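## Task

Put both blue square cups together on a single top beside the arms, and both black-handled espresso tampers together on a single top, with all four upright in their current orientation and each base fully resting on its top. Nothing else may be knocked over.

## Robot and tools

Robots: four identical i2rt Big YAM arms named arm1, arm2, arm3 and arm4. Each has six joints, a two-finger gripper and a wrist camera (arm1_cam_wrist and so on). Two fixed room cameras, room_a and room_b, look at the scene. Reach is about 1.0 m from the joint1 axis.

Frame: a single scene frame, origin on the floor, +z up, lengths in metres. Feet (base_link): arm1 at (-1.515, +0.517, +0.823), arm2 at (-0.235, +0.661, +0.762), arm3 at (+0.200, -0.653, +0.762), arm4 at (+1.538, -0.520, +0.788); each foot faces its own +x. The hand point sits between the finger pads, about 1 cm short of the tips. Fingers extend along the hand's +z axis and close along its y axis.

Tool move: optional keys arm1..arm4 and cameras. Each arm key holds an object with:
- joints: absolute joint targets by name, in radians (gripper in metres). Ranges: joint1_rad -2.879 to 2.879 (rotation about the foot, positive counter-clockwise seen from above, 0 along the foot's facing); joint2_rad 0 to 3.141 (shoulder, 0 = upper arm back and level, rising then forward as it grows); joint3_rad 0 to 3.019 (elbow, 0 = folded); joint4_rad -1.692 to 1.57 (hand pitch, positive lifts the fingers); joint5_rad -1.57 to 1.57 (sideways hand swing, positive to the arm's right); joint6_rad -2.094 to 2.094 (hand roll, positive clockwise seen from behind); gripper_m 0 to 0.093 (fingertip gap).
- target: one list of seven numbers [x, y, z, qw, qx, qy, qz], an absolute hand pose in the scene frame (metres plus a wxyz quaternion), matching the printed hand line. The hand travels in a straight line from its current hand_target toward it.
- speed: top path speed in m/s, 0.002 to 0.5, default 0.25; only allowed together with target. Rotation is capped at twice that value in rad/s.
When target is given, joints may contain only gripper_m. Arms not named receive nothing new. All motions in one call begin together; all hand paths finish together, paced by the slowest. A hand path runs 0.5 to 10 s and halts short if longer. Unknown keys make a call invalid; out-of-range values get it refused, and a refusal cancels the rest of that reply's move, wait and finished_scene calls in the scene.
cameras: list from arm1_cam_wrist, arm2_cam_wrist, arm3_cam_wrist, arm4_cam_wrist, room_a, room_b, all; omitted or ["all"] gives every camera, [] gives none.

Tool wait: seconds from 0 to 10, plus cameras as above; commands nothing and returns full state and images.

Tool zoom_image: camera name and region [x0, y0, x1, y1] in image pixels, top-left origin, at most 504 by 504; only on a camera present in the latest images.

Tool finished_scene: scene = the number of the current scene. Irreversible; the goal must hold without the robots afterward.

Reading results: the pictures line lists image order; frames may lag the state slightly. The move line gives per-arm outcome, e.g. done or time_out. Arms in the as-last-shown line were not commanded; their omitted lines are unchanged. joint_status and hand_status describe how the last action ended: off_target (stopped away from target, may keep pushing), time_out (each joint now holds a nearby target and keeps pushing toward it; on_its_own lists those still moving; send the reported position to relax), not_followed (a safety check withheld the targets; joint command not followed or pose unreachable; the arm may retry them later). In on_its_own, held at is a target, not a reading. Joint velocities are in rad/s (gripper m/s); within noise means still. Joint torques are whole drive output including gravity, with unit offsets and noise; joints 3 and 4 wrap past ±28 N m.

Hand behaviour: the controller clips each step to 100 mm and 20 degrees from the measured hand, then uses damped inverse kinematics favouring position. Hands lag, stray, overshoot speed near full stretch, and often end a centimetre or more off. Joint moves can swing the hand wide since joints differ in speed. Printed hand positions get less exact at long reach.

Gripper: gripping a hard part at full force reads up to about 0.005 m under its width (some read up to 0.002 m over). Closed on nothing reads 0.000 to 0.003. Commanding about 0.005 m below the touch reading gives full force (roughly 50 to 64 N per pad); softer objects get crushed by smaller targets. Release with a target well above the reading.

Calibration: camera intrinsics and T_world_to_cam are given per camera; room cameras may have shifted a few degrees or millimetres, and wrist camera poses inherit joint-reading errors.

Avoid: robots pressing hard on each other (including one gripper closing on another's fingers), which ends the scene; hard hits between arms (the collision check can be late and ignores fingers, housings and cameras); knocking objects off the work area or to the floor; toppling anything; dropping or releasing parts while moving; slams and hard pushes. Arms do not stop on contact and keep pushing. Holding loads, staying stretched or pushing at unreachable poses heats motors: MOTOR HOT appears at 85 °C, and at 100 °C the arm goes limp for 30 to 60 s or more (OVER-TEMPERATURE FAULT, keys read limit_stop_at_motor_heat; resend targets afterward). Loose objects may occasionally be nudged by outside disturbances.

Each tool is called after "Request:" as name(argument=value, ...), one argument or row to a line, values as JSON.

## Session

Request:
move(
)

Scene clock: 0.00 s.
Joint torques (N m): no reading
Heat: arm1: hottest joint2_rad 32 °C; arm2: hottest joint4_rad 33 °C; arm3: hottest joint2_rad 35 °C; arm4: hottest gripper 33 °C.
Joint velocities: within noise
arm1.joint_positions: joint1_rad=-0.667 joint2_rad=+0.422 joint3_rad=+1.544 joint4_rad=-1.158 joint5_rad=-0.216 joint6_rad=-0.188 gripper_m=+0.09396
arm1.joint_status: not commanded
arm1.hand: x=-1.5110 y=+0.6357 z=+1.5055 quat_wxyz=(-0.552, +0.529, -0.489, -0.420) (m; scene frame)
arm1.hand_target: x=-1.5130 y=+0.6293 z=+1.5111 quat_wxyz=(-0.558, +0.525, -0.484, -0.423) (m; scene frame)
arm1.hand_status: not commanded
arm2.joint_positions: joint1_rad=-0.818 joint2_rad=+0.454 joint3_rad=+1.450 joint4_rad=-1.311 joint5_rad=+0.007 joint6_rad=-0.736 gripper_m=+0.09396
arm2.joint_status: not commanded
arm2.hand: x=-0.3064 y=+0.7866 z=+1.3656 quat_wxyz=(-0.470, +0.794, -0.136, -0.360) (m; scene frame)
arm2.hand_target: x=-0.3044 y=+0.7828 z=+1.3745 quat_wxyz=(-0.478, +0.787, -0.135, -0.366) (m; scene frame)
arm2.hand_status: not commanded
arm3.joint_positions: joint1_rad=+0.839 joint2_rad=+0.486 joint3_rad=+1.436 joint4_rad=-1.182 joint5_rad=+0.295 joint6_rad=+0.024 gripper_m=+0.09396
arm3.joint_status: not commanded
arm3.hand: x=+0.3719 y=-0.6029 z=+1.3854 quat_wxyz=(-0.620, +0.126, -0.770, -0.078) (m; scene frame)
arm3.hand_target: x=+0.3687 y=-0.6051 z=+1.3953 quat_wxyz=(-0.629, +0.123, -0.764, -0.081) (m; scene frame)
arm3.hand_status: not commanded
arm4.joint_positions: joint1_rad=-0.034 joint2_rad=+0.545 joint3_rad=+1.672 joint4_rad=-1.610 joint5_rad=+0.003 joint6_rad=+0.018 gripper_m=+0.09396
arm4.joint_status: not commanded
arm4.hand: x=+1.5744 y=-0.6235 z=+1.4048 quat_wxyz=(-0.431, -0.493, -0.697, +0.292) (m; scene frame)
arm4.hand_target: x=+1.5732 y=-0.6204 z=+1.4120 quat_wxyz=(-0.438, -0.489, -0.693, +0.298) (m; scene frame)
arm4.hand_status: not commanded
pictures: arm1_cam_wrist, arm2_cam_wrist, arm3_cam_wrist, arm4_cam_wrist, room_a, room_b
camera_calibration:
arm1_cam_wrist: T_world_to_cam=[[0.980082, -0.0896159, 0.177222, 1.2703], [0.0836985, -0.622864, -0.77784, 1.69879], [0.180092, 0.77718, -0.602958, 0.81008], [0, 0, 0, 1]] pos_world=[-1.53308, 0.54238, 1.58471]
arm2_cam_wrist: T_world_to_cam=[[0.557998, 0.522129, 0.644995, -1.11892], [0.828172, -0.399674, -0.392929, 1.10884], [0.0526282, 0.75342, -0.65543, 0.4425], [0, 0, 0, 1]] pos_world=[-0.317243, 0.694009, 1.44742]
arm3_cam_wrist: T_world_to_cam=[[0.270585, -0.962117, 0.0333939, -0.728307], [-0.706608, -0.222045, -0.671864, 1.06503], [0.653826, 0.1582, -0.739922, 0.996782], [0, 0, 0, 1]] pos_world=[0.297904, -0.621922, 1.47742]
arm4_cam_wrist: T_world_to_cam=[[-0.939269, -0.342171, -0.0263099, 1.30359], [-0.29071, 0.834058, -0.468866, 1.64474], [0.182376, -0.432743, -0.882877, 0.808484], [0, 0, 0, 1]] pos_world=[1.55511, -0.57589, 1.51925]

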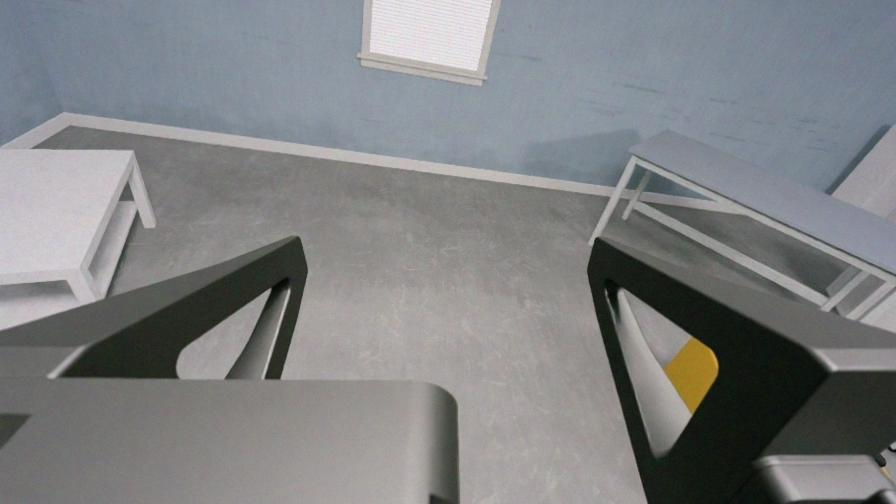

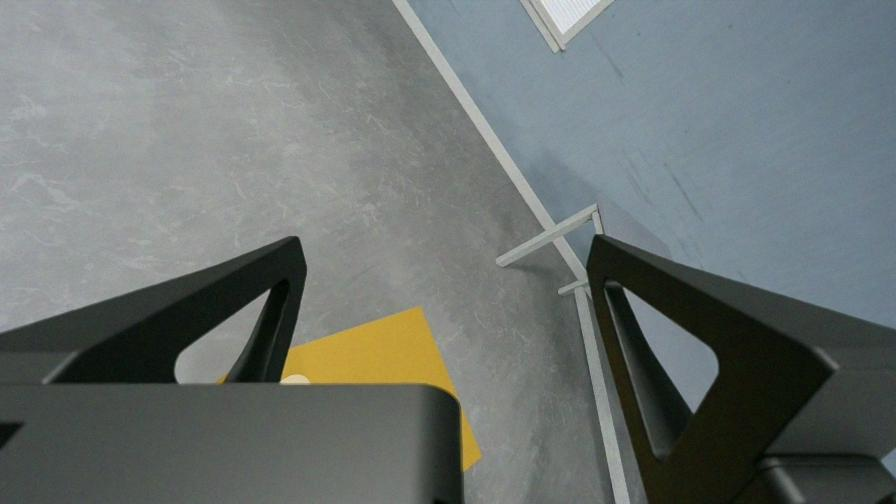

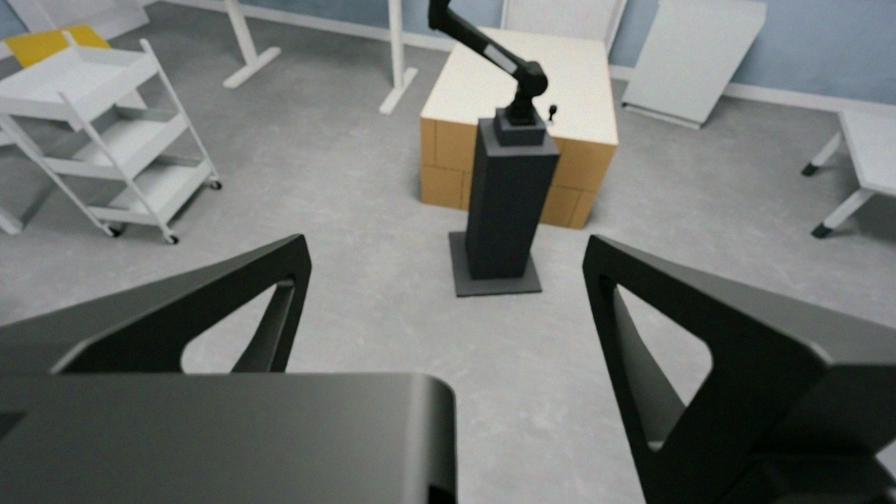

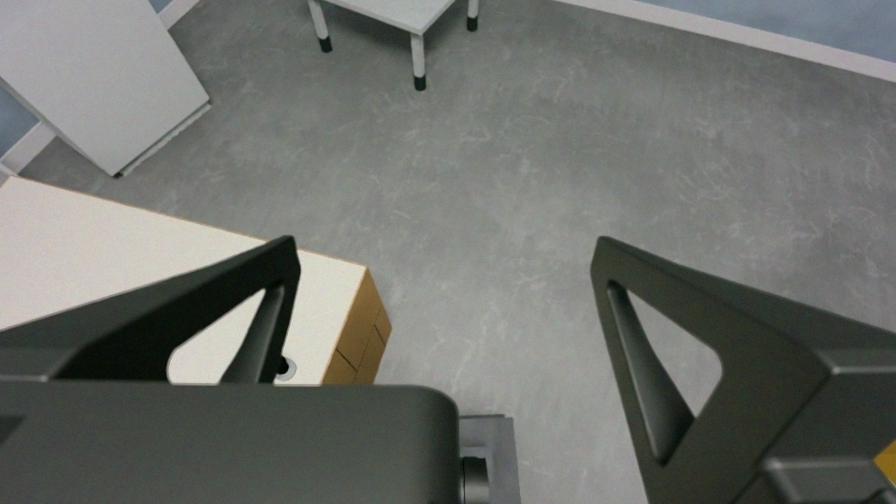

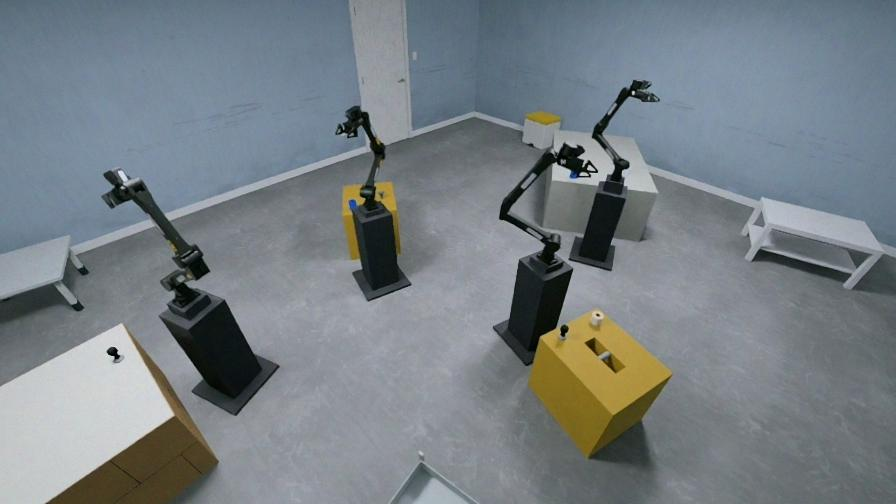

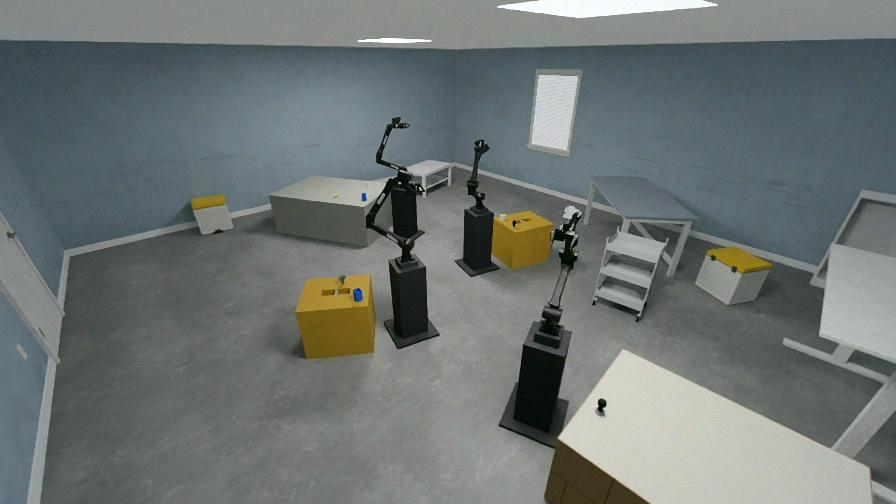

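Request:
zoom_image(
  camera="room_a",
  region=[500, 280, 700, 460],
)

Request:
zoom_image(
  camera="room_a",
  region=[310, 160, 430, 300],
)

Request:
zoom_image(
  camera="room_a",
  region=[510, 110, 690, 280],
)

Request:
zoom_image(
  camera="room_b",
  region=[250, 160, 570, 370],
)

Request:
zoom_image(
  camera="room_b",
  region=[500, 330, 896, 504],
)

Scaled by 2.520 from the camera's 896x504 image, which has a finer 1280x720 frame.

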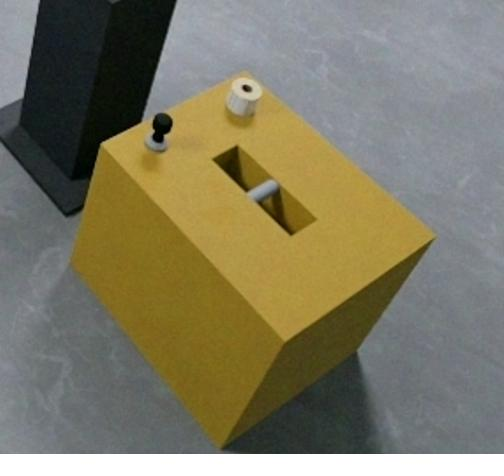

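Scaled by 3.600 from the camera's 896x504 image, which has a finer 1280x720 frame.

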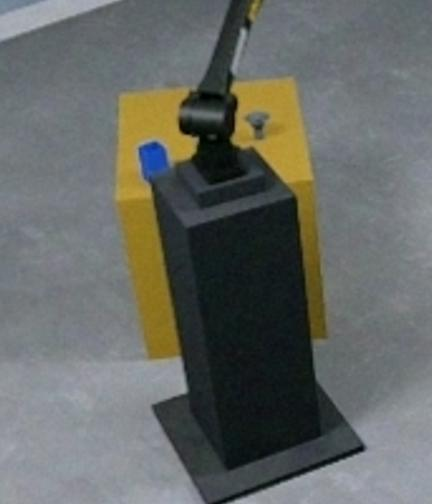

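Scaled by 2.800 from the camera's 896x504 image, which has a finer 1280x720 frame.

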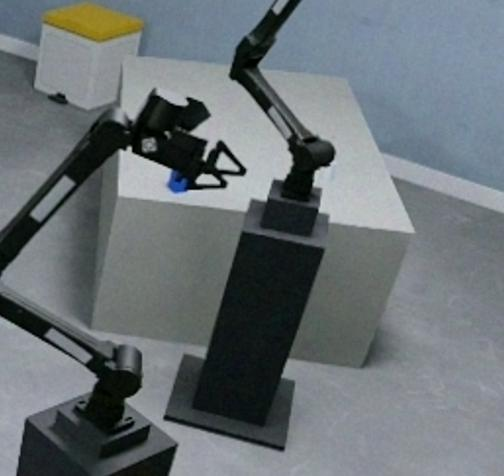

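Scaled by 1.575 from the camera's 896x504 image, which has a finer 1280x720 frame.

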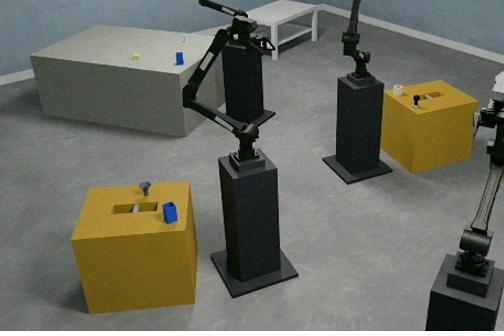

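Scaled by 1.273 from the camera's 896x504 image, which has a finer 1280x720 frame.

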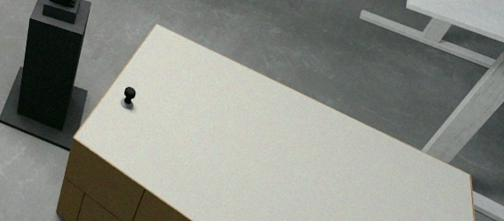

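Request:
move(
  arm1={"joints":{"joint1_rad":2.31,"joint5_rad":0,"joint6_rad":0}},
  arm2={"joints":{"joint1_rad":-1.99,"joint5_rad":0,"joint6_rad":0}},
  arm3={"joints":{"joint1_rad":-1.5,"joint5_rad":0,"joint6_rad":0}},
  arm4={"joints":{"joint1_rad":0.883,"joint5_rad":0,"joint6_rad":0}},
  cameras=[],
)

Request:
move(
  arm1={"target":[-1.683,0.19,0.95,0.1352,0.8236,0.5047,-0.2207]},
  arm2={"target":[-0.02,0.92,0.92,0.0787,-0.4289,0.8992,0.0375]},
  arm3={"target":[0.131,-1.027,0.92,0.0558,0.7651,0.6376,-0.067]},
  arm4={"target":[1.902,-0.629,0.95,0.0863,0.1446,0.9856,-0.0127]},
)

Scene clock: 9.37 s.
Joint torques (N m): arm1=[0.5 7.12 6.2 2.51 0.08 0.13] | arm2=[-1.14 4.42 7.19 2.04 -0.08 0.16] | arm3=[1.26 5.36 8.2 2.28 -0.08 -0.11] | arm4=[1.49 6.71 6.95 2.33 -0.08 -0.06]
Heat: arm1: hottest joint2_rad 32 °C; arm2: hottest joint4_rad 33 °C; arm3: hottest joint2_rad 35 °C; arm4: hottest gripper 33 °C.
move: arm1 done; arm2 done; arm3 done; arm4 done
Joint velocities: within noise
arm1.joint_positions: joint1_rad=+2.298 joint2_rad=+0.422 joint3_rad=+1.544 joint4_rad=-1.158 joint5_rad=-0.003 joint6_rad=-0.017 gripper_m=+0.09398
arm1.joint_status: all done
arm1.hand: x=-1.5651 y=+0.4155 z=+1.5060 quat_wxyz=(+0.353, +0.611, +0.378, -0.600) (m; scene frame)
arm1.hand_target: x=-1.5613 y=+0.4210 z=+1.5117 quat_wxyz=(+0.364, +0.607, +0.372, -0.601) (m; scene frame)
arm1.hand_status: not commanded
arm2.joint_positions: joint1_rad=-1.978 joint2_rad=+0.454 joint3_rad=+1.450 joint4_rad=-1.311 joint5_rad=+0.004 joint6_rad=-0.010 gripper_m=+0.09396
arm2.joint_status: all done
arm2.hand: x=-0.1401 y=+0.7707 z=+1.3655 quat_wxyz=(-0.533, +0.352, -0.725, -0.258) (m; scene frame)
arm2.hand_target: x=-0.1417 y=+0.7665 z=+1.3744 quat_wxyz=(-0.541, +0.342, -0.722, -0.263) (m; scene frame)
arm2.hand_status: not commanded
arm3.joint_positions: joint1_rad=-1.491 joint2_rad=+0.486 joint3_rad=+1.436 joint4_rad=-1.182 joint5_rad=+0.002 joint6_rad=+0.011 gripper_m=+0.09397
arm3.joint_status: all done
arm3.hand: x=+0.1683 y=-0.8346 z=+1.3822 quat_wxyz=(-0.400, -0.604, -0.503, +0.471) (m; scene frame)
arm3.hand_target: x=+0.1678 y=-0.8308 z=+1.3924 quat_wxyz=(-0.402, -0.598, -0.499, +0.482) (m; scene frame)
arm3.hand_status: not commanded
arm4.joint_positions: joint1_rad=+0.869 joint2_rad=+0.545 joint3_rad=+1.672 joint4_rad=-1.610 joint5_rad=+0.002 joint6_rad=+0.008 gripper_m=+0.09396
arm4.joint_status: all done
arm4.hand: x=+1.6442 y=-0.5509 z=+1.4047 quat_wxyz=(-0.514, -0.133, -0.844, +0.080) (m; scene frame)
arm4.hand_target: x=+1.6415 y=-0.5481 z=+1.4118 quat_wxyz=(-0.523, -0.122, -0.840, +0.079) (m; scene frame)
arm4.hand_status: not commanded
pictures: none
No camera images: "cameras" was empty.

Scene clock: 12.70 s.
Joint torques (N m): arm1=[1.49 -4.19 9.57 2.37 -0.13 0.06] | arm2=[-1.32 -5.54 9.42 1.01 0.25 0.12] | arm3=[1.26 -8.29 10.02 1.2 -0.02 -0.11] | arm4=[1.49 -4.84 10.58 1.14 -0.09 -0.06]
Heat: arm1: hottest joint2_rad 32 °C; arm2: hottest joint4_rad 33 °C; arm3: hottest joint2_rad 35 °C; arm4: hottest gripper 33 °C.
move: arm1 done; arm2 done; arm3 off_target; arm4 done
Joint velocities: within noise
arm1.joint_positions: joint1_rad=+2.298 joint2_rad=+1.047 joint3_rad=+0.630 joint4_rad=-0.649 joint5_rad=-0.008 joint6_rad=-0.017 gripper_m=+0.09398
arm1.joint_status: not commanded
arm1.hand: x=-1.6825 y=+0.1992 z=+0.9471 quat_wxyz=(+0.129, +0.825, +0.507, -0.216) (m; scene frame)
arm1.hand_target: x=-1.6828 y=+0.1903 z=+0.9500 quat_wxyz=(+0.135, +0.824, +0.505, -0.220) (m; scene frame)
arm1.hand_status: done (0.010 m and 0.9 deg from the pose sent, 0.611 m and 58.2 deg at the start)
arm2.joint_positions: joint1_rad=-1.979 joint2_rad=+1.150 joint3_rad=+0.860 joint4_rad=-1.134 joint5_rad=+0.005 joint6_rad=-0.009 gripper_m=+0.09396
arm2.joint_status: not commanded
arm2.hand: x=-0.0289 y=+0.9172 z=+0.9175 quat_wxyz=(-0.071, +0.438, -0.895, -0.036) (m; scene frame)
arm2.hand_target: x=-0.0201 y=+0.9198 z=+0.9200 quat_wxyz=(-0.079, +0.429, -0.899, -0.037) (m; scene frame)
arm2.hand_status: done (0.010 m and 1.5 deg from the pose sent, 0.485 m and 62.6 deg at the start)
arm3.joint_positions: joint1_rad=-1.494 joint2_rad=+1.255 joint3_rad=+0.946 joint4_rad=-1.116 joint5_rad=+0.000 joint6_rad=+0.011 gripper_m=+0.09397
arm3.joint_status: not commanded
arm3.hand: x=+0.1356 y=-1.0167 z=+0.9116 quat_wxyz=(-0.045, -0.767, -0.637, +0.054) (m; scene frame)
arm3.hand_target: x=+0.1311 y=-1.0267 z=+0.9202 quat_wxyz=(-0.056, -0.765, -0.638, +0.067) (m; scene frame)
arm3.hand_status: off_target (0.014 m and 2.0 deg from the pose sent, 0.502 m and 66.3 deg at the start)
arm4.joint_positions: joint1_rad=+0.869 joint2_rad=+1.261 joint3_rad=+0.963 joint4_rad=-1.120 joint5_rad=-0.004 joint6_rad=+0.005 gripper_m=+0.09396
arm4.joint_status: not commanded
arm4.hand: x=+1.8932 y=-0.6313 z=+0.9476 quat_wxyz=(-0.079, -0.154, -0.985, +0.013) (m; scene frame)
arm4.hand_target: x=+1.9018 y=-0.6289 z=+0.9500 quat_wxyz=(-0.086, -0.145, -0.986, +0.013) (m; scene frame)
arm4.hand_status: done (0.009 m and 1.4 deg from the pose sent, 0.528 m and 52.7 deg at the start)
pictures: arm1_cam_wrist, arm2_cam_wrist, arm3_cam_wrist, arm4_cam_wrist, room_a, room_b
camera_calibration:
arm1_cam_wrist: T_world_to_cam=[[-0.892753, 0.450412, 0.0110194, -1.60302], [0.448722, 0.886673, 0.111623, 0.477948], [0.0405056, 0.104596, -0.99369, 1.11264], [0, 0, 0, 1]] pos_world=[-1.69063, 0.181857, 1.06993]
arm2_cam_wrist: T_world_to_cam=[[0.787072, -0.616846, -0.00425041, 0.593953], [-0.548559, -0.703058, 0.45254, 0.217934], [-0.282136, -0.35385, -0.891734, 1.25858], [0, 0, 0, 1]] pos_world=[0.00715651, 0.964946, 1.02622]
arm3_cam_wrist: T_world_to_cam=[[-0.980815, 0.194088, 0.0182225, 0.312332], [0.180854, 0.871062, 0.456664, 0.450182], [0.0727604, 0.451199, -0.889452, 1.37909], [0, 0, 0, 1]] pos_world=[0.124579, -1.075, 1.01536]
arm4_cam_wrist: T_world_to_cam=[[-0.314214, -0.949344, -0.00396978, 0.000495691], [-0.85647, 0.281666, 0.432577, 1.39772], [-0.409546, 0.139322, -0.901588, 1.84287], [0, 0, 0, 1]] pos_world=[1.952, -0.649972, 1.05689]

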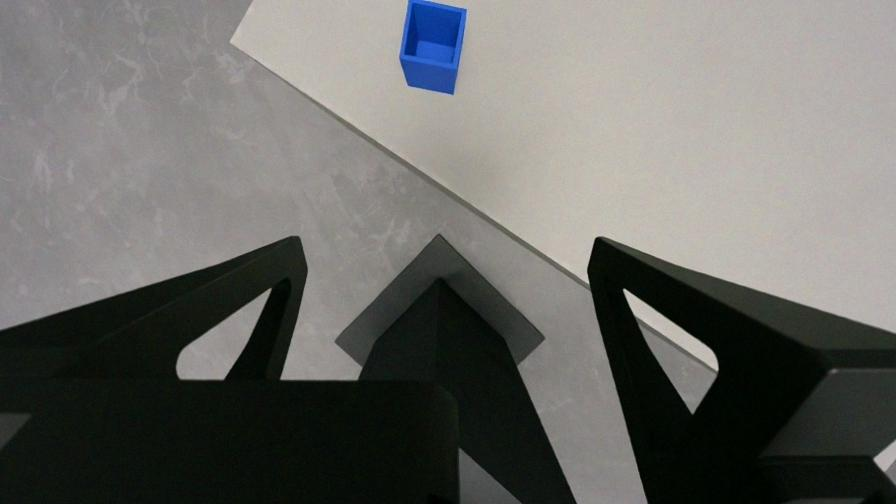

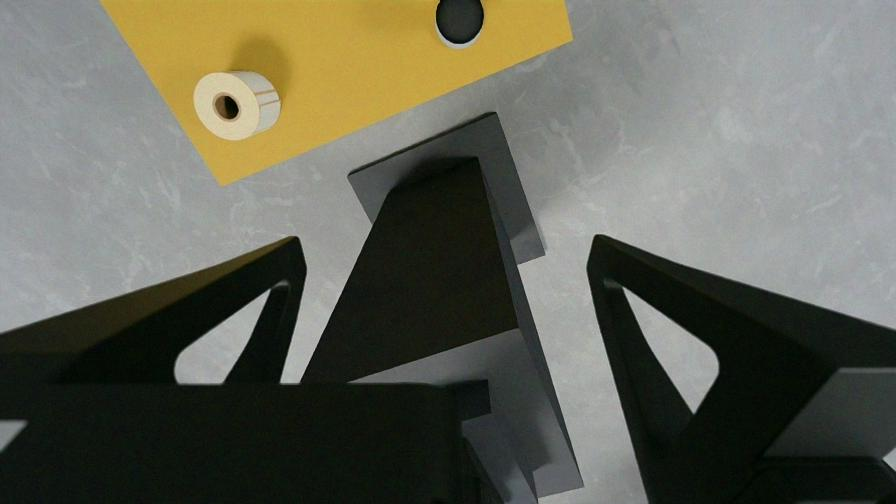

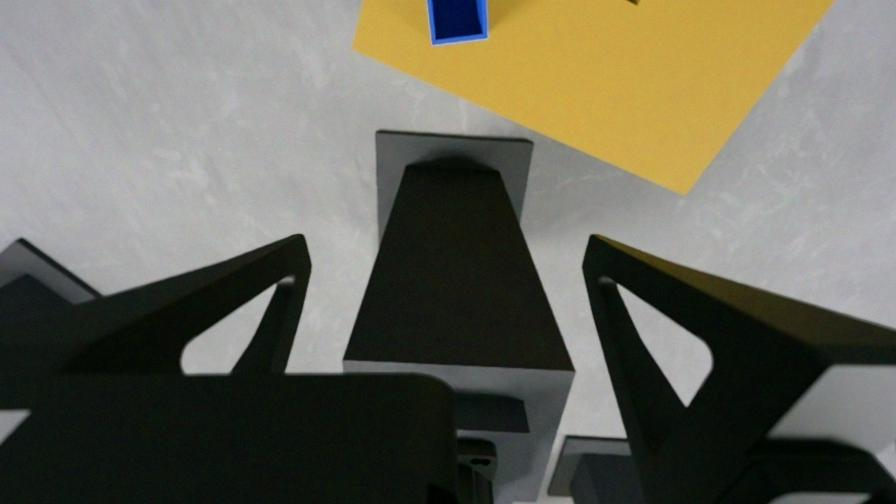

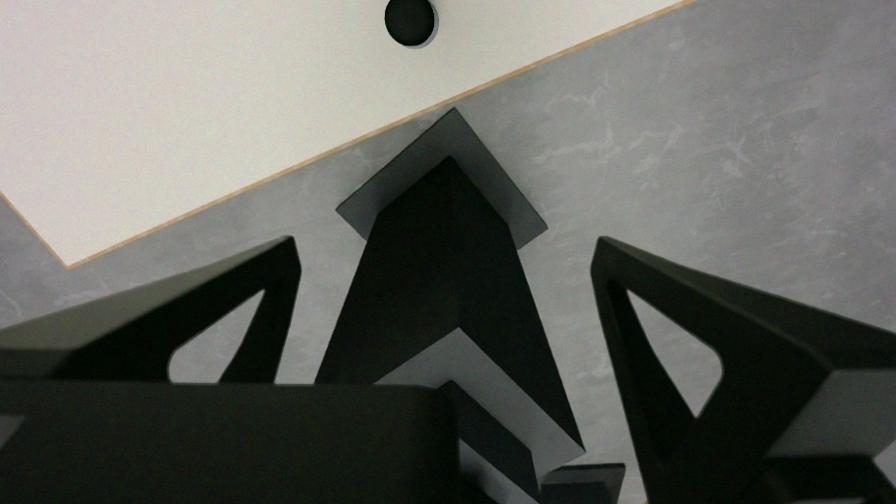

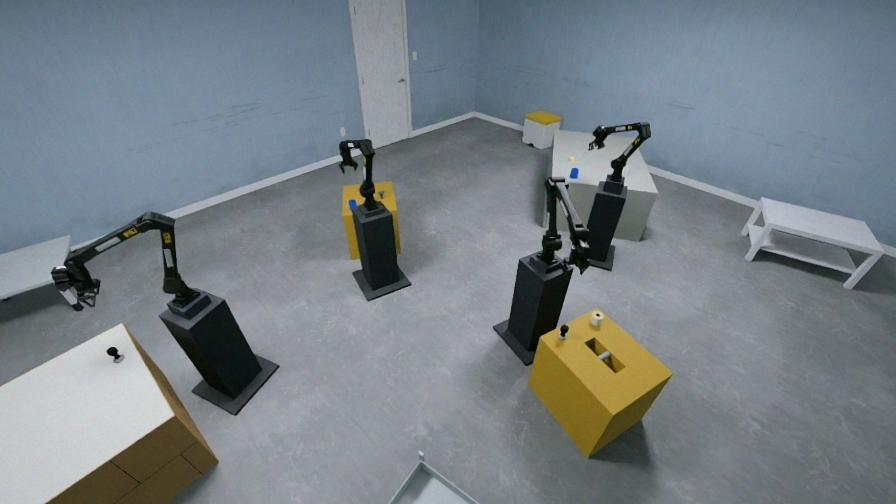

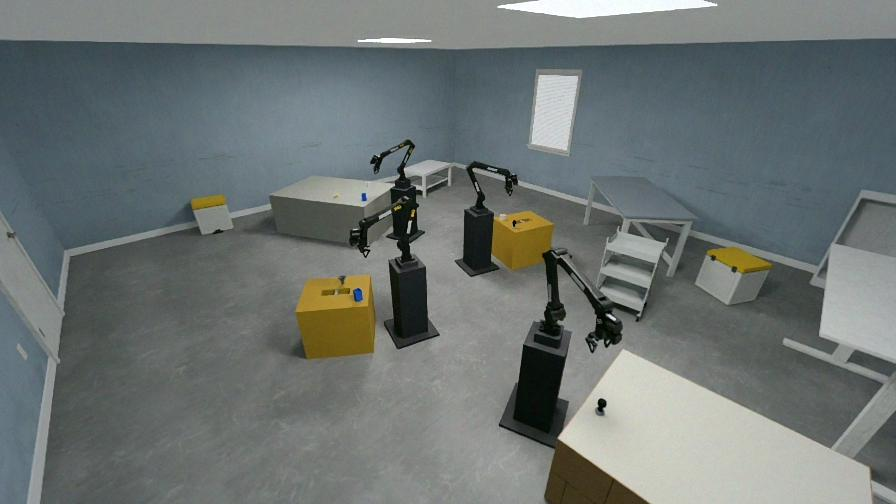

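Request:
move(
  arm1={"target":[-1.683,0.17,0.93,0.2,0.7877,0.4827,-0.3263]},
  arm2={"target":[-0.02,0.92,0.87,0.3454,-0.3977,0.8339,0.1648]},
  arm3={"target":[0.131,-1.027,0.87,0.2449,0.7096,0.5913,-0.2939]},
  arm4={"target":[1.902,-0.629,0.92,0.3786,0.1341,0.9141,-0.0556]},
  cameras=["arm1_cam_wrist","arm2_cam_wrist","arm3_cam_wrist","arm4_cam_wrist"],
)

Scene clock: 16.00 s.
Joint torques (N m): arm1=[1.2 -4.72 8.28 3.02 0.15 0.12] | arm2=[-1.08 -3.9 8.69 2.24 -0.02 0.05] | arm3=[1.32 -5.6 7.8 2.59 0 -0.1] | arm4=[1.26 -3.25 8.64 2.45 -0.09 -0.02]
Heat: arm1: hottest joint2_rad 32 °C; arm2: hottest joint4_rad 33 °C; arm3: hottest joint2_rad 35 °C; arm4: hottest gripper 33 °C.
move: arm1 done; arm2 done; arm3 done; arm4 done
Joint velocities: within noise
arm1.joint_positions: joint1_rad=+2.331 joint2_rad=+1.047 joint3_rad=+0.470 joint4_rad=-0.213 joint5_rad=+0.012 joint6_rad=+0.005 gripper_m=+0.09398
arm1.joint_status: not commanded
arm1.hand: x=-1.6860 y=+0.1730 z=+0.9337 quat_wxyz=(+0.196, +0.786, +0.486, -0.328) (m; scene frame)
arm1.hand_target: x=-1.6829 y=+0.1702 z=+0.9301 quat_wxyz=(+0.200, +0.788, +0.483, -0.326) (m; scene frame)
arm1.hand_status: done (0.006 m and 0.6 deg from the pose sent, 0.034 m and 15.8 deg at the start)
arm2.joint_positions: joint1_rad=-1.983 joint2_rad=+0.889 joint3_rad=+0.371 joint4_rad=-0.308 joint5_rad=+0.005 joint6_rad=-0.009 gripper_m=+0.09396
arm2.joint_status: not commanded
arm2.hand: x=-0.0258 y=+0.9197 z=+0.8632 quat_wxyz=(-0.333, +0.405, -0.836, -0.161) (m; scene frame)
arm2.hand_target: x=-0.0201 y=+0.9200 z=+0.8701 quat_wxyz=(-0.345, +0.398, -0.834, -0.165) (m; scene frame)
arm2.hand_status: done (0.009 m and 1.8 deg from the pose sent, 0.048 m and 35.9 deg at the start)
arm3.joint_positions: joint1_rad=-1.494 joint2_rad=+1.034 joint3_rad=+0.461 joint4_rad=-0.233 joint5_rad=+0.000 joint6_rad=+0.011 gripper_m=+0.09397
arm3.joint_status: not commanded
arm3.hand: x=+0.1340 y=-1.0255 z=+0.8653 quat_wxyz=(-0.239, -0.715, -0.594, +0.282) (m; scene frame)
arm3.hand_target: x=+0.1311 y=-1.0269 z=+0.8700 quat_wxyz=(-0.245, -0.710, -0.591, +0.294) (m; scene frame)
arm3.hand_status: done (0.006 m and 1.6 deg from the pose sent, 0.043 m and 37.0 deg at the start)
arm4.joint_positions: joint1_rad=+0.869 joint2_rad=+1.008 joint3_rad=+0.515 joint4_rad=-0.315 joint5_rad=-0.005 joint6_rad=+0.005 gripper_m=+0.09396
arm4.joint_status: not commanded
arm4.hand: x=+1.9028 y=-0.6343 z=+0.9195 quat_wxyz=(-0.371, -0.142, -0.916, +0.057) (m; scene frame)
arm4.hand_target: x=+1.9021 y=-0.6291 z=+0.9200 quat_wxyz=(-0.378, -0.134, -0.914, +0.056) (m; scene frame)
arm4.hand_status: done (0.005 m and 1.3 deg from the pose sent, 0.029 m and 35.9 deg at the start)
pictures: arm1_cam_wrist, arm2_cam_wrist, arm3_cam_wrist, arm4_cam_wrist
camera_calibration:
arm1_cam_wrist: T_world_to_cam=[[-0.89315, 0.449511, 0.0149208, -1.59836], [0.441383, 0.882408, -0.162901, 0.748954], [-0.0863918, -0.138909, -0.98653, 0.92371], [0, 0, 0, 1]] pos_world=[-1.67835, 0.185909, 1.05712]
arm2_cam_wrist: T_world_to_cam=[[0.782773, -0.622299, -0.00311721, 0.596887], [-0.617544, -0.776154, -0.127375, 0.812001], [0.0768456, 0.10163, -0.99185, 0.888637], [0, 0, 0, 1]] pos_world=[-0.0340686, 0.911368, 0.986683]
arm3_cam_wrist: T_world_to_cam=[[-0.979859, 0.199673, 0.00257087, 0.332443], [0.197237, 0.969757, -0.143767, 1.09777], [-0.0311994, -0.140364, -0.989608, 0.835923], [0, 0, 0, 1]] pos_world=[0.135306, -1.01362, 0.984205]
arm4_cam_wrist: T_world_to_cam=[[-0.306532, -0.951805, -0.0102333, -0.00994976], [-0.938852, 0.304097, -0.1615, 2.13622], [0.156828, -0.0398974, -0.98682, 0.708757], [0, 0, 0, 1]] pos_world=[1.89139, -0.630811, 1.04431]

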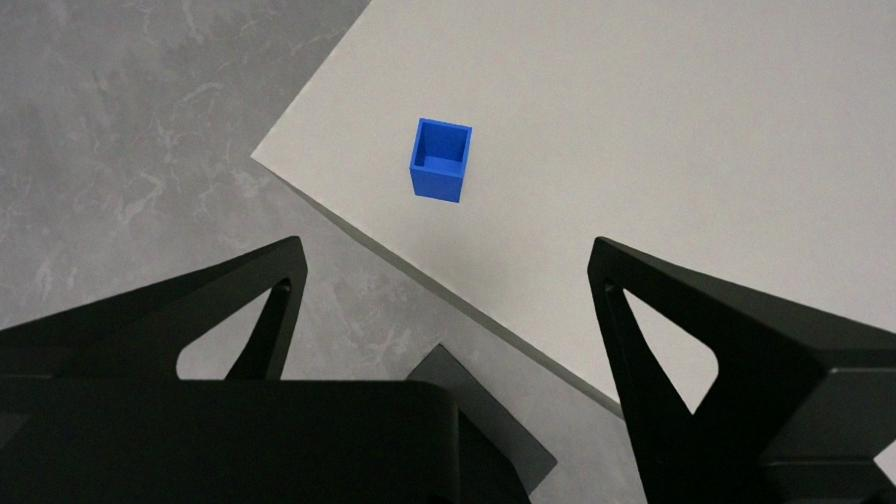

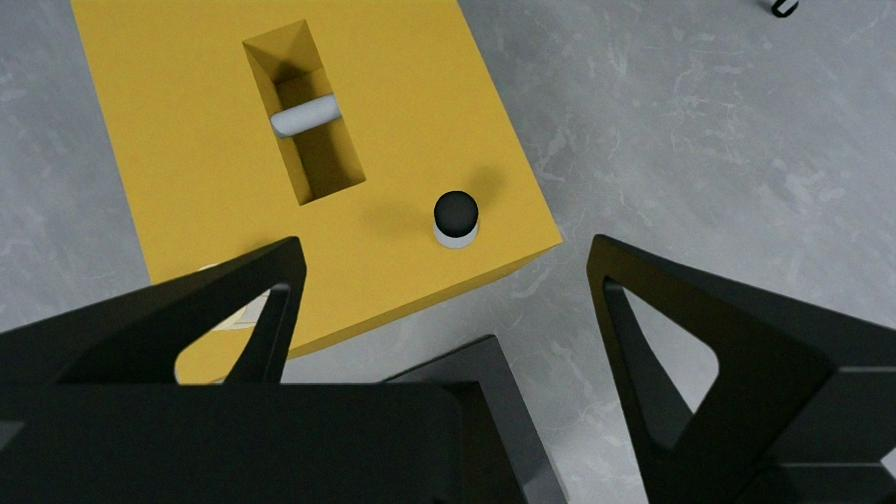

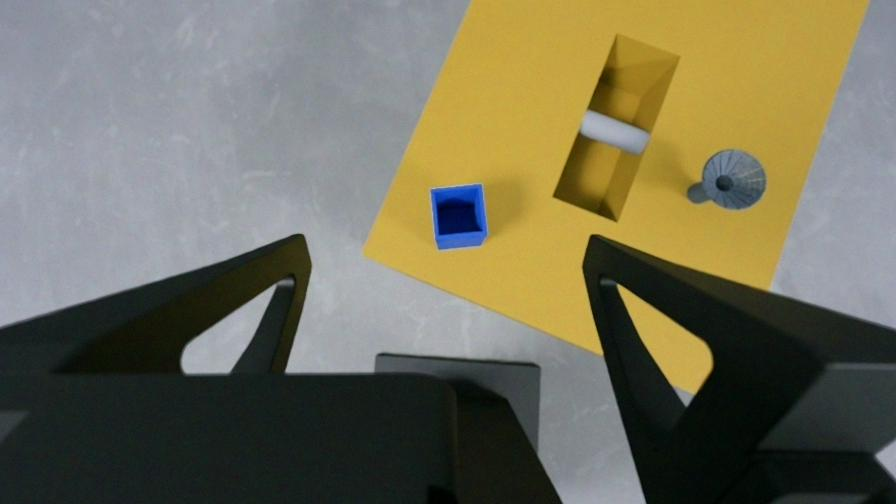

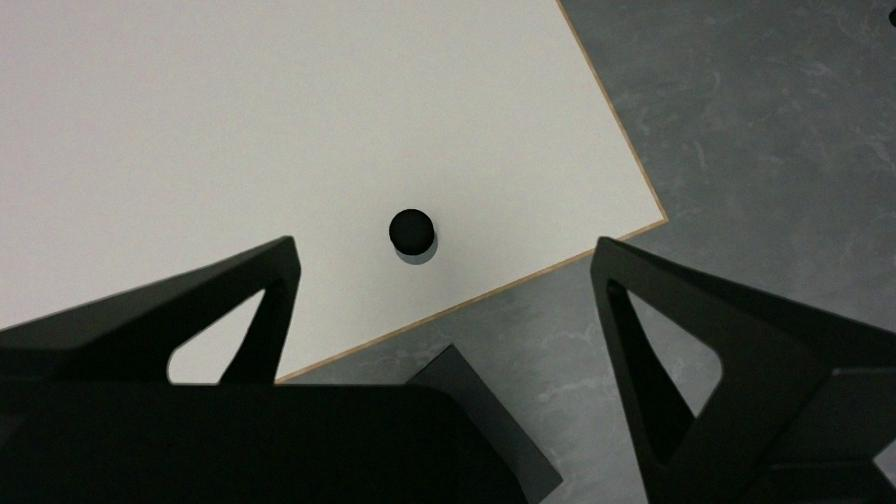

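Request:
zoom_image(
  camera="arm2_cam_wrist",
  region=[396, 170, 516, 270],
)

Request:
zoom_image(
  camera="room_b",
  region=[580, 385, 630, 425],
)

Request:
zoom_image(
  camera="room_a",
  region=[540, 310, 590, 350],
)

Request:
zoom_image(
  camera="room_a",
  region=[40, 230, 140, 330],
)

Scaled by 4.200 from the camera's 896x504 image, which has a finer 1280x720 frame.

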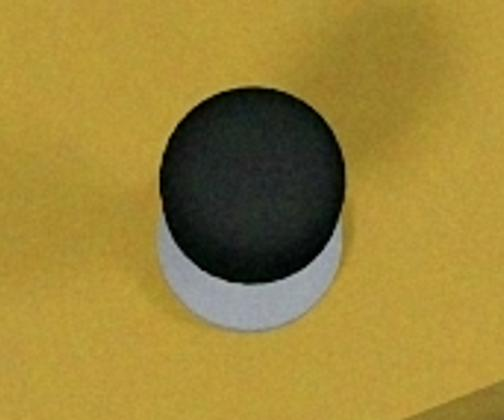

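This scene's latest camera images include none from room_b. They are from: arm1_cam_wrist, arm2_cam_wrist, arm3_cam_wrist, arm4_cam_wrist. room_b's image comes with the result of a call that names it in "cameras".

This scene's latest camera images include none from room_a. They are from: arm1_cam_wrist, arm2_cam_wrist, arm3_cam_wrist, arm4_cam_wrist. room_a's image comes with the result of a call that names it in "cameras".

This scene's latest camera images include none from room_a. They are from: arm1_cam_wrist, arm2_cam_wrist, arm3_cam_wrist, arm4_cam_wrist. room_a's image comes with the result of a call that names it in "cameras".

Request:
wait(
  seconds=0,
)

Request:
zoom_image(
  camera="room_a",
  region=[550, 318, 580, 345],
)

Request:
zoom_image(
  camera="room_a",
  region=[95, 335, 135, 370],
)

Request:
zoom_image(
  camera="room_b",
  region=[585, 320, 635, 425],
)

Request:
zoom_image(
  camera="room_a",
  region=[540, 190, 640, 290],
)

Request:
zoom_image(
  camera="room_b",
  region=[540, 240, 640, 360],
)

Scene clock: 23.43 s.
Joint torques (N m): arm1=[1.96 -3.9 7.88 2.81 0.15 0.11] | arm2=[-0.73 -3.49 8.64 2.3 -0.01 0.05] | arm3=[1.26 -5.6 7.79 2.56 0 -0.1] | arm4=[1.55 -3.25 8.69 2.47 -0.08 -0.02]
Heat: arm1: hottest joint2_rad 32 °C; arm2: hottest joint4_rad 33 °C; arm3: hottest joint2_rad 35 °C; arm4: hottest gripper 33 °C.
Joint velocities: within noise
arm1.joint_positions: joint1_rad=+2.331 joint2_rad=+1.047 joint3_rad=+0.469 joint4_rad=-0.212 joint5_rad=+0.012 joint6_rad=+0.006 gripper_m=+0.09398
arm1.joint_status: not commanded
arm1.hand: x=-1.6861 y=+0.1731 z=+0.9336 quat_wxyz=(+0.197, +0.786, +0.485, -0.328) (m; scene frame)
arm1.hand_target: x=-1.6830 y=+0.1702 z=+0.9301 quat_wxyz=(+0.200, +0.788, +0.483, -0.326) (m; scene frame)
arm1.hand_status: done (0.006 m and 0.6 deg from the pose sent, 0.034 m and 15.8 deg at the start)
arm2.joint_positions: joint1_rad=-1.983 joint2_rad=+0.889 joint3_rad=+0.371 joint4_rad=-0.308 joint5_rad=+0.005 joint6_rad=-0.009 gripper_m=+0.09396
arm2.joint_status: not commanded
arm2.hand: x=-0.0257 y=+0.9197 z=+0.8633 quat_wxyz=(-0.333, +0.405, -0.836, -0.161) (m; scene frame)
arm2.hand_target: x=-0.0200 y=+0.9199 z=+0.8701 quat_wxyz=(-0.345, +0.398, -0.834, -0.165) (m; scene frame)
arm2.hand_status: done (0.009 m and 1.7 deg from the pose sent, 0.048 m and 35.9 deg at the start)
arm3.joint_positions: joint1_rad=-1.494 joint2_rad=+1.034 joint3_rad=+0.461 joint4_rad=-0.232 joint5_rad=+0.000 joint6_rad=+0.011 gripper_m=+0.09397
arm3.joint_status: not commanded
arm3.hand: x=+0.1340 y=-1.0255 z=+0.8654 quat_wxyz=(-0.239, -0.714, -0.594, +0.283) (m; scene frame)
arm3.hand_target: x=+0.1311 y=-1.0269 z=+0.8700 quat_wxyz=(-0.245, -0.710, -0.591, +0.294) (m; scene frame)
arm3.hand_status: done (0.006 m and 1.6 deg from the pose sent, 0.043 m and 37.0 deg at the start)
arm4.joint_positions: joint1_rad=+0.869 joint2_rad=+1.008 joint3_rad=+0.514 joint4_rad=-0.315 joint5_rad=-0.005 joint6_rad=+0.005 gripper_m=+0.09396
arm4.joint_status: not commanded
arm4.hand: x=+1.9027 y=-0.6343 z=+0.9192 quat_wxyz=(-0.371, -0.142, -0.916, +0.057) (m; scene frame)
arm4.hand_target: x=+1.9020 y=-0.6291 z=+0.9199 quat_wxyz=(-0.378, -0.134, -0.914, +0.056) (m; scene frame)
arm4.hand_status: done (0.005 m and 1.3 deg from the pose sent, 0.029 m and 35.9 deg at the start)
pictures: arm1_cam_wrist, arm2_cam_wrist, arm3_cam_wrist, arm4_cam_wrist, room_a, room_b
camera_calibration:
arm1_cam_wrist: T_world_to_cam=[[-0.892788, 0.450241, 0.0146047, -1.5976], [0.442117, 0.881974, -0.163259, 0.750556], [-0.0863869, -0.139298, -0.986475, 0.923747], [0, 0, 0, 1]] pos_world=[-1.67835, 0.18601, 1.05712]
arm2_cam_wrist: T_world_to_cam=[[0.782516, -0.622622, -0.00320169, 0.597038], [-0.617844, -0.775855, -0.127742, 0.81214], [0.0770507, 0.101938, -0.991802, 0.88841], [0, 0, 0, 1]] pos_world=[-0.0338685, 0.911268, 0.986783]
arm3_cam_wrist: T_world_to_cam=[[-0.979855, 0.199695, 0.00258669, 0.332448], [0.197244, 0.969696, -0.144171, 1.09812], [-0.0312985, -0.140756, -0.989549, 0.83558], [0, 0, 0, 1]] pos_world=[0.135305, -1.01362, 0.984305]
arm4_cam_wrist: T_world_to_cam=[[-0.306532, -0.951805, -0.0102333, -0.0100131], [-0.938852, 0.304097, -0.1615, 2.136], [0.156828, -0.0398974, -0.98682, 0.708591], [0, 0, 0, 1]] pos_world=[1.89119, -0.630811, 1.04411]

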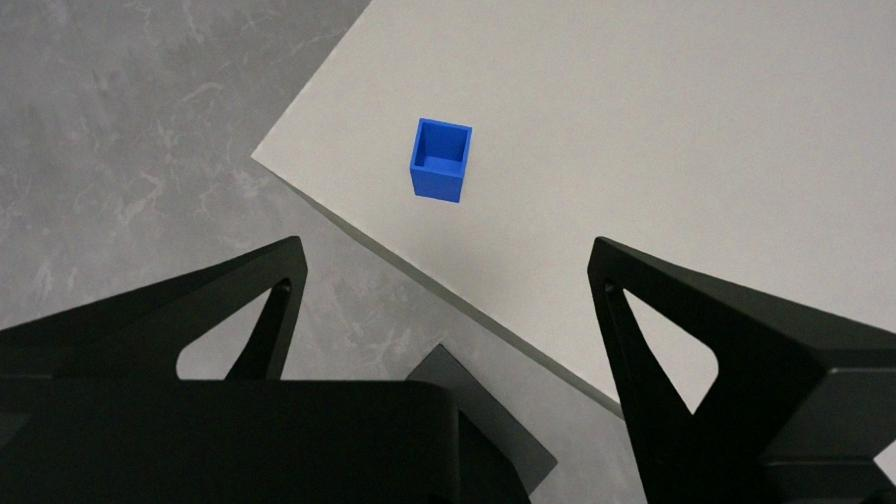

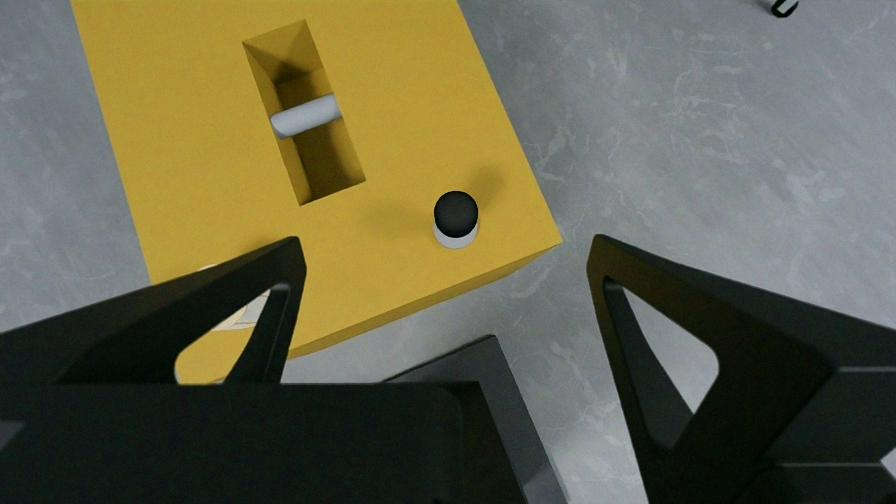

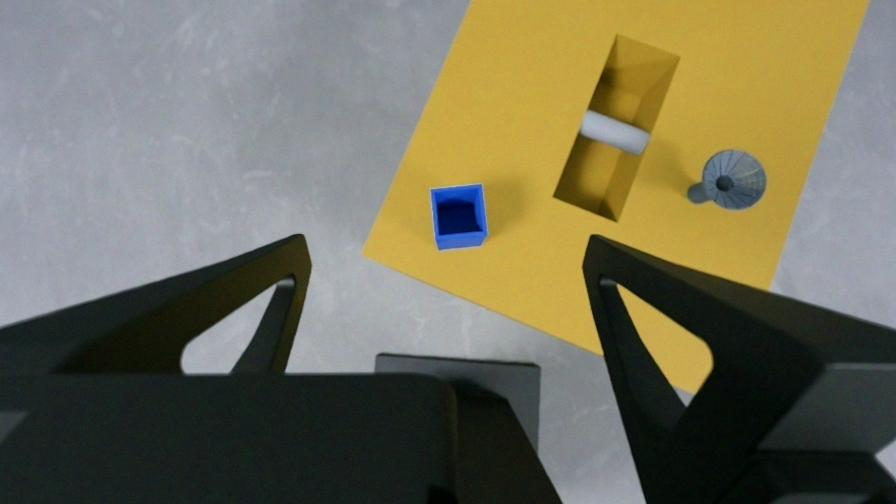

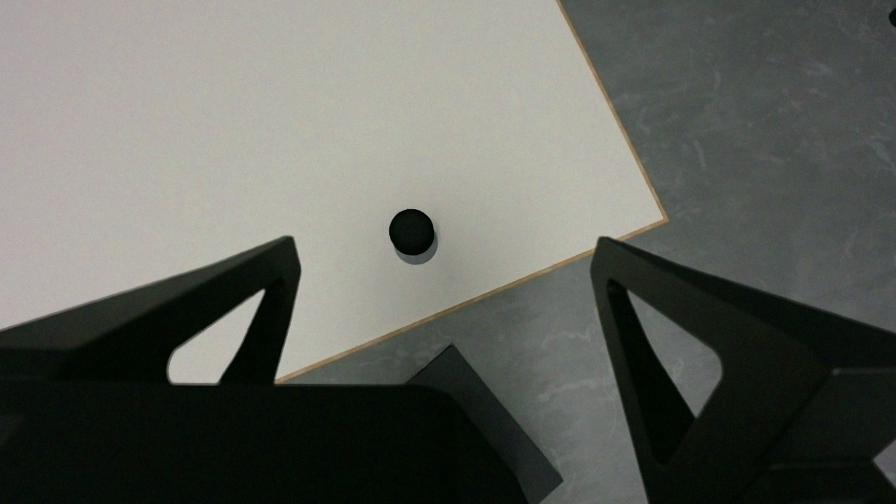

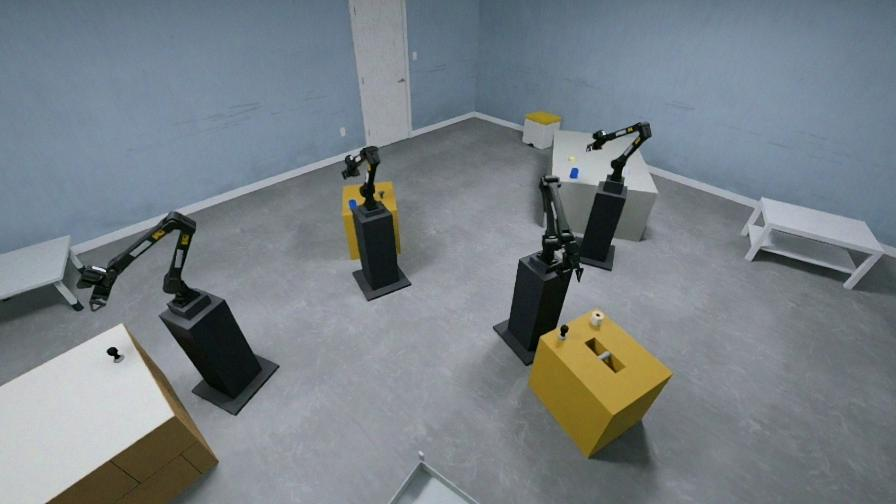

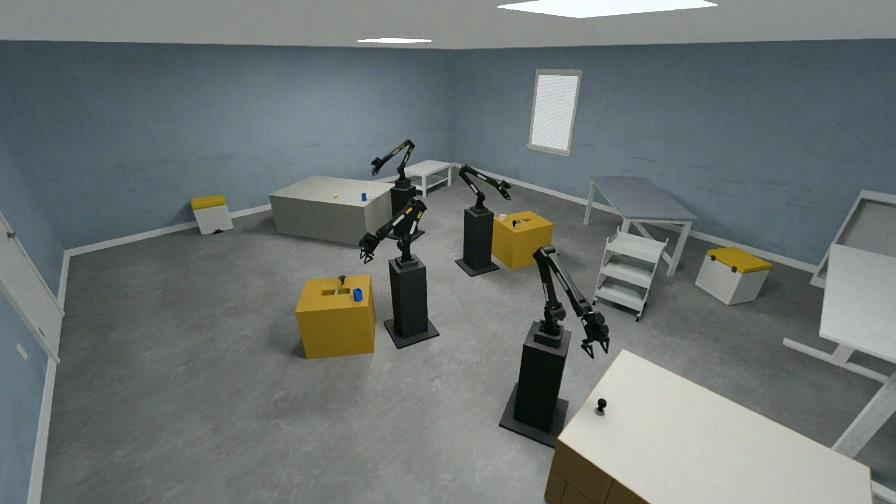

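Scaled by 16.800 from the camera's 896x504 image, which has a finer 1280x720 frame.

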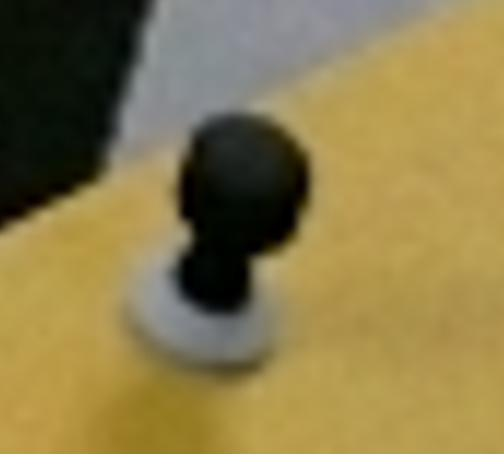

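Scaled by 12.600 from the camera's 896x504 image, which has a finer 1280x720 frame.

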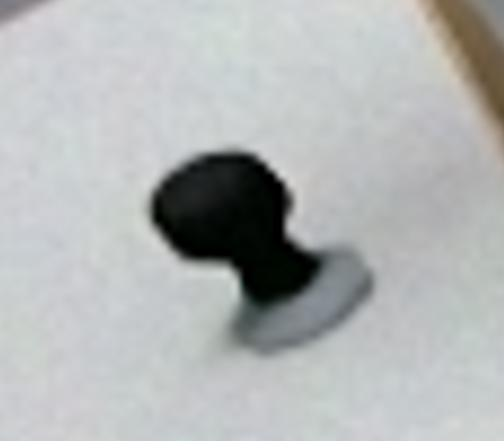

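Scaled by 4.800 from the camera's 896x504 image, which has a finer 1280x720 frame.

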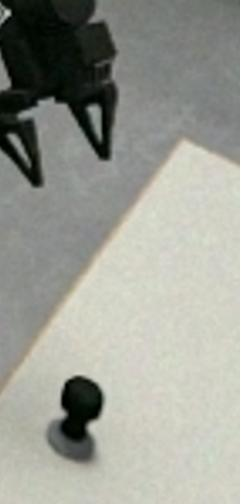

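Scaled by 5.040 from the camera's 896x504 image, which has a finer 1280x720 frame.

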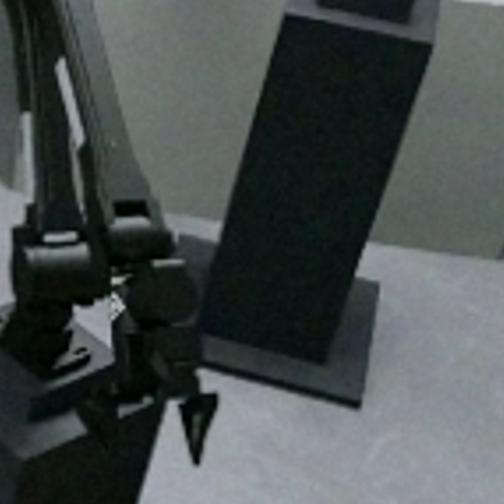

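Scaled by 4.200 from the camera's 896x504 image, which has a finer 1280x720 frame.

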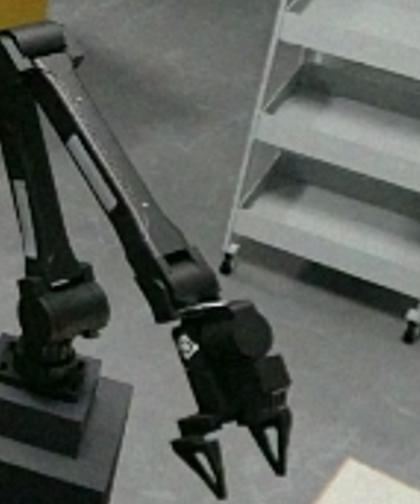

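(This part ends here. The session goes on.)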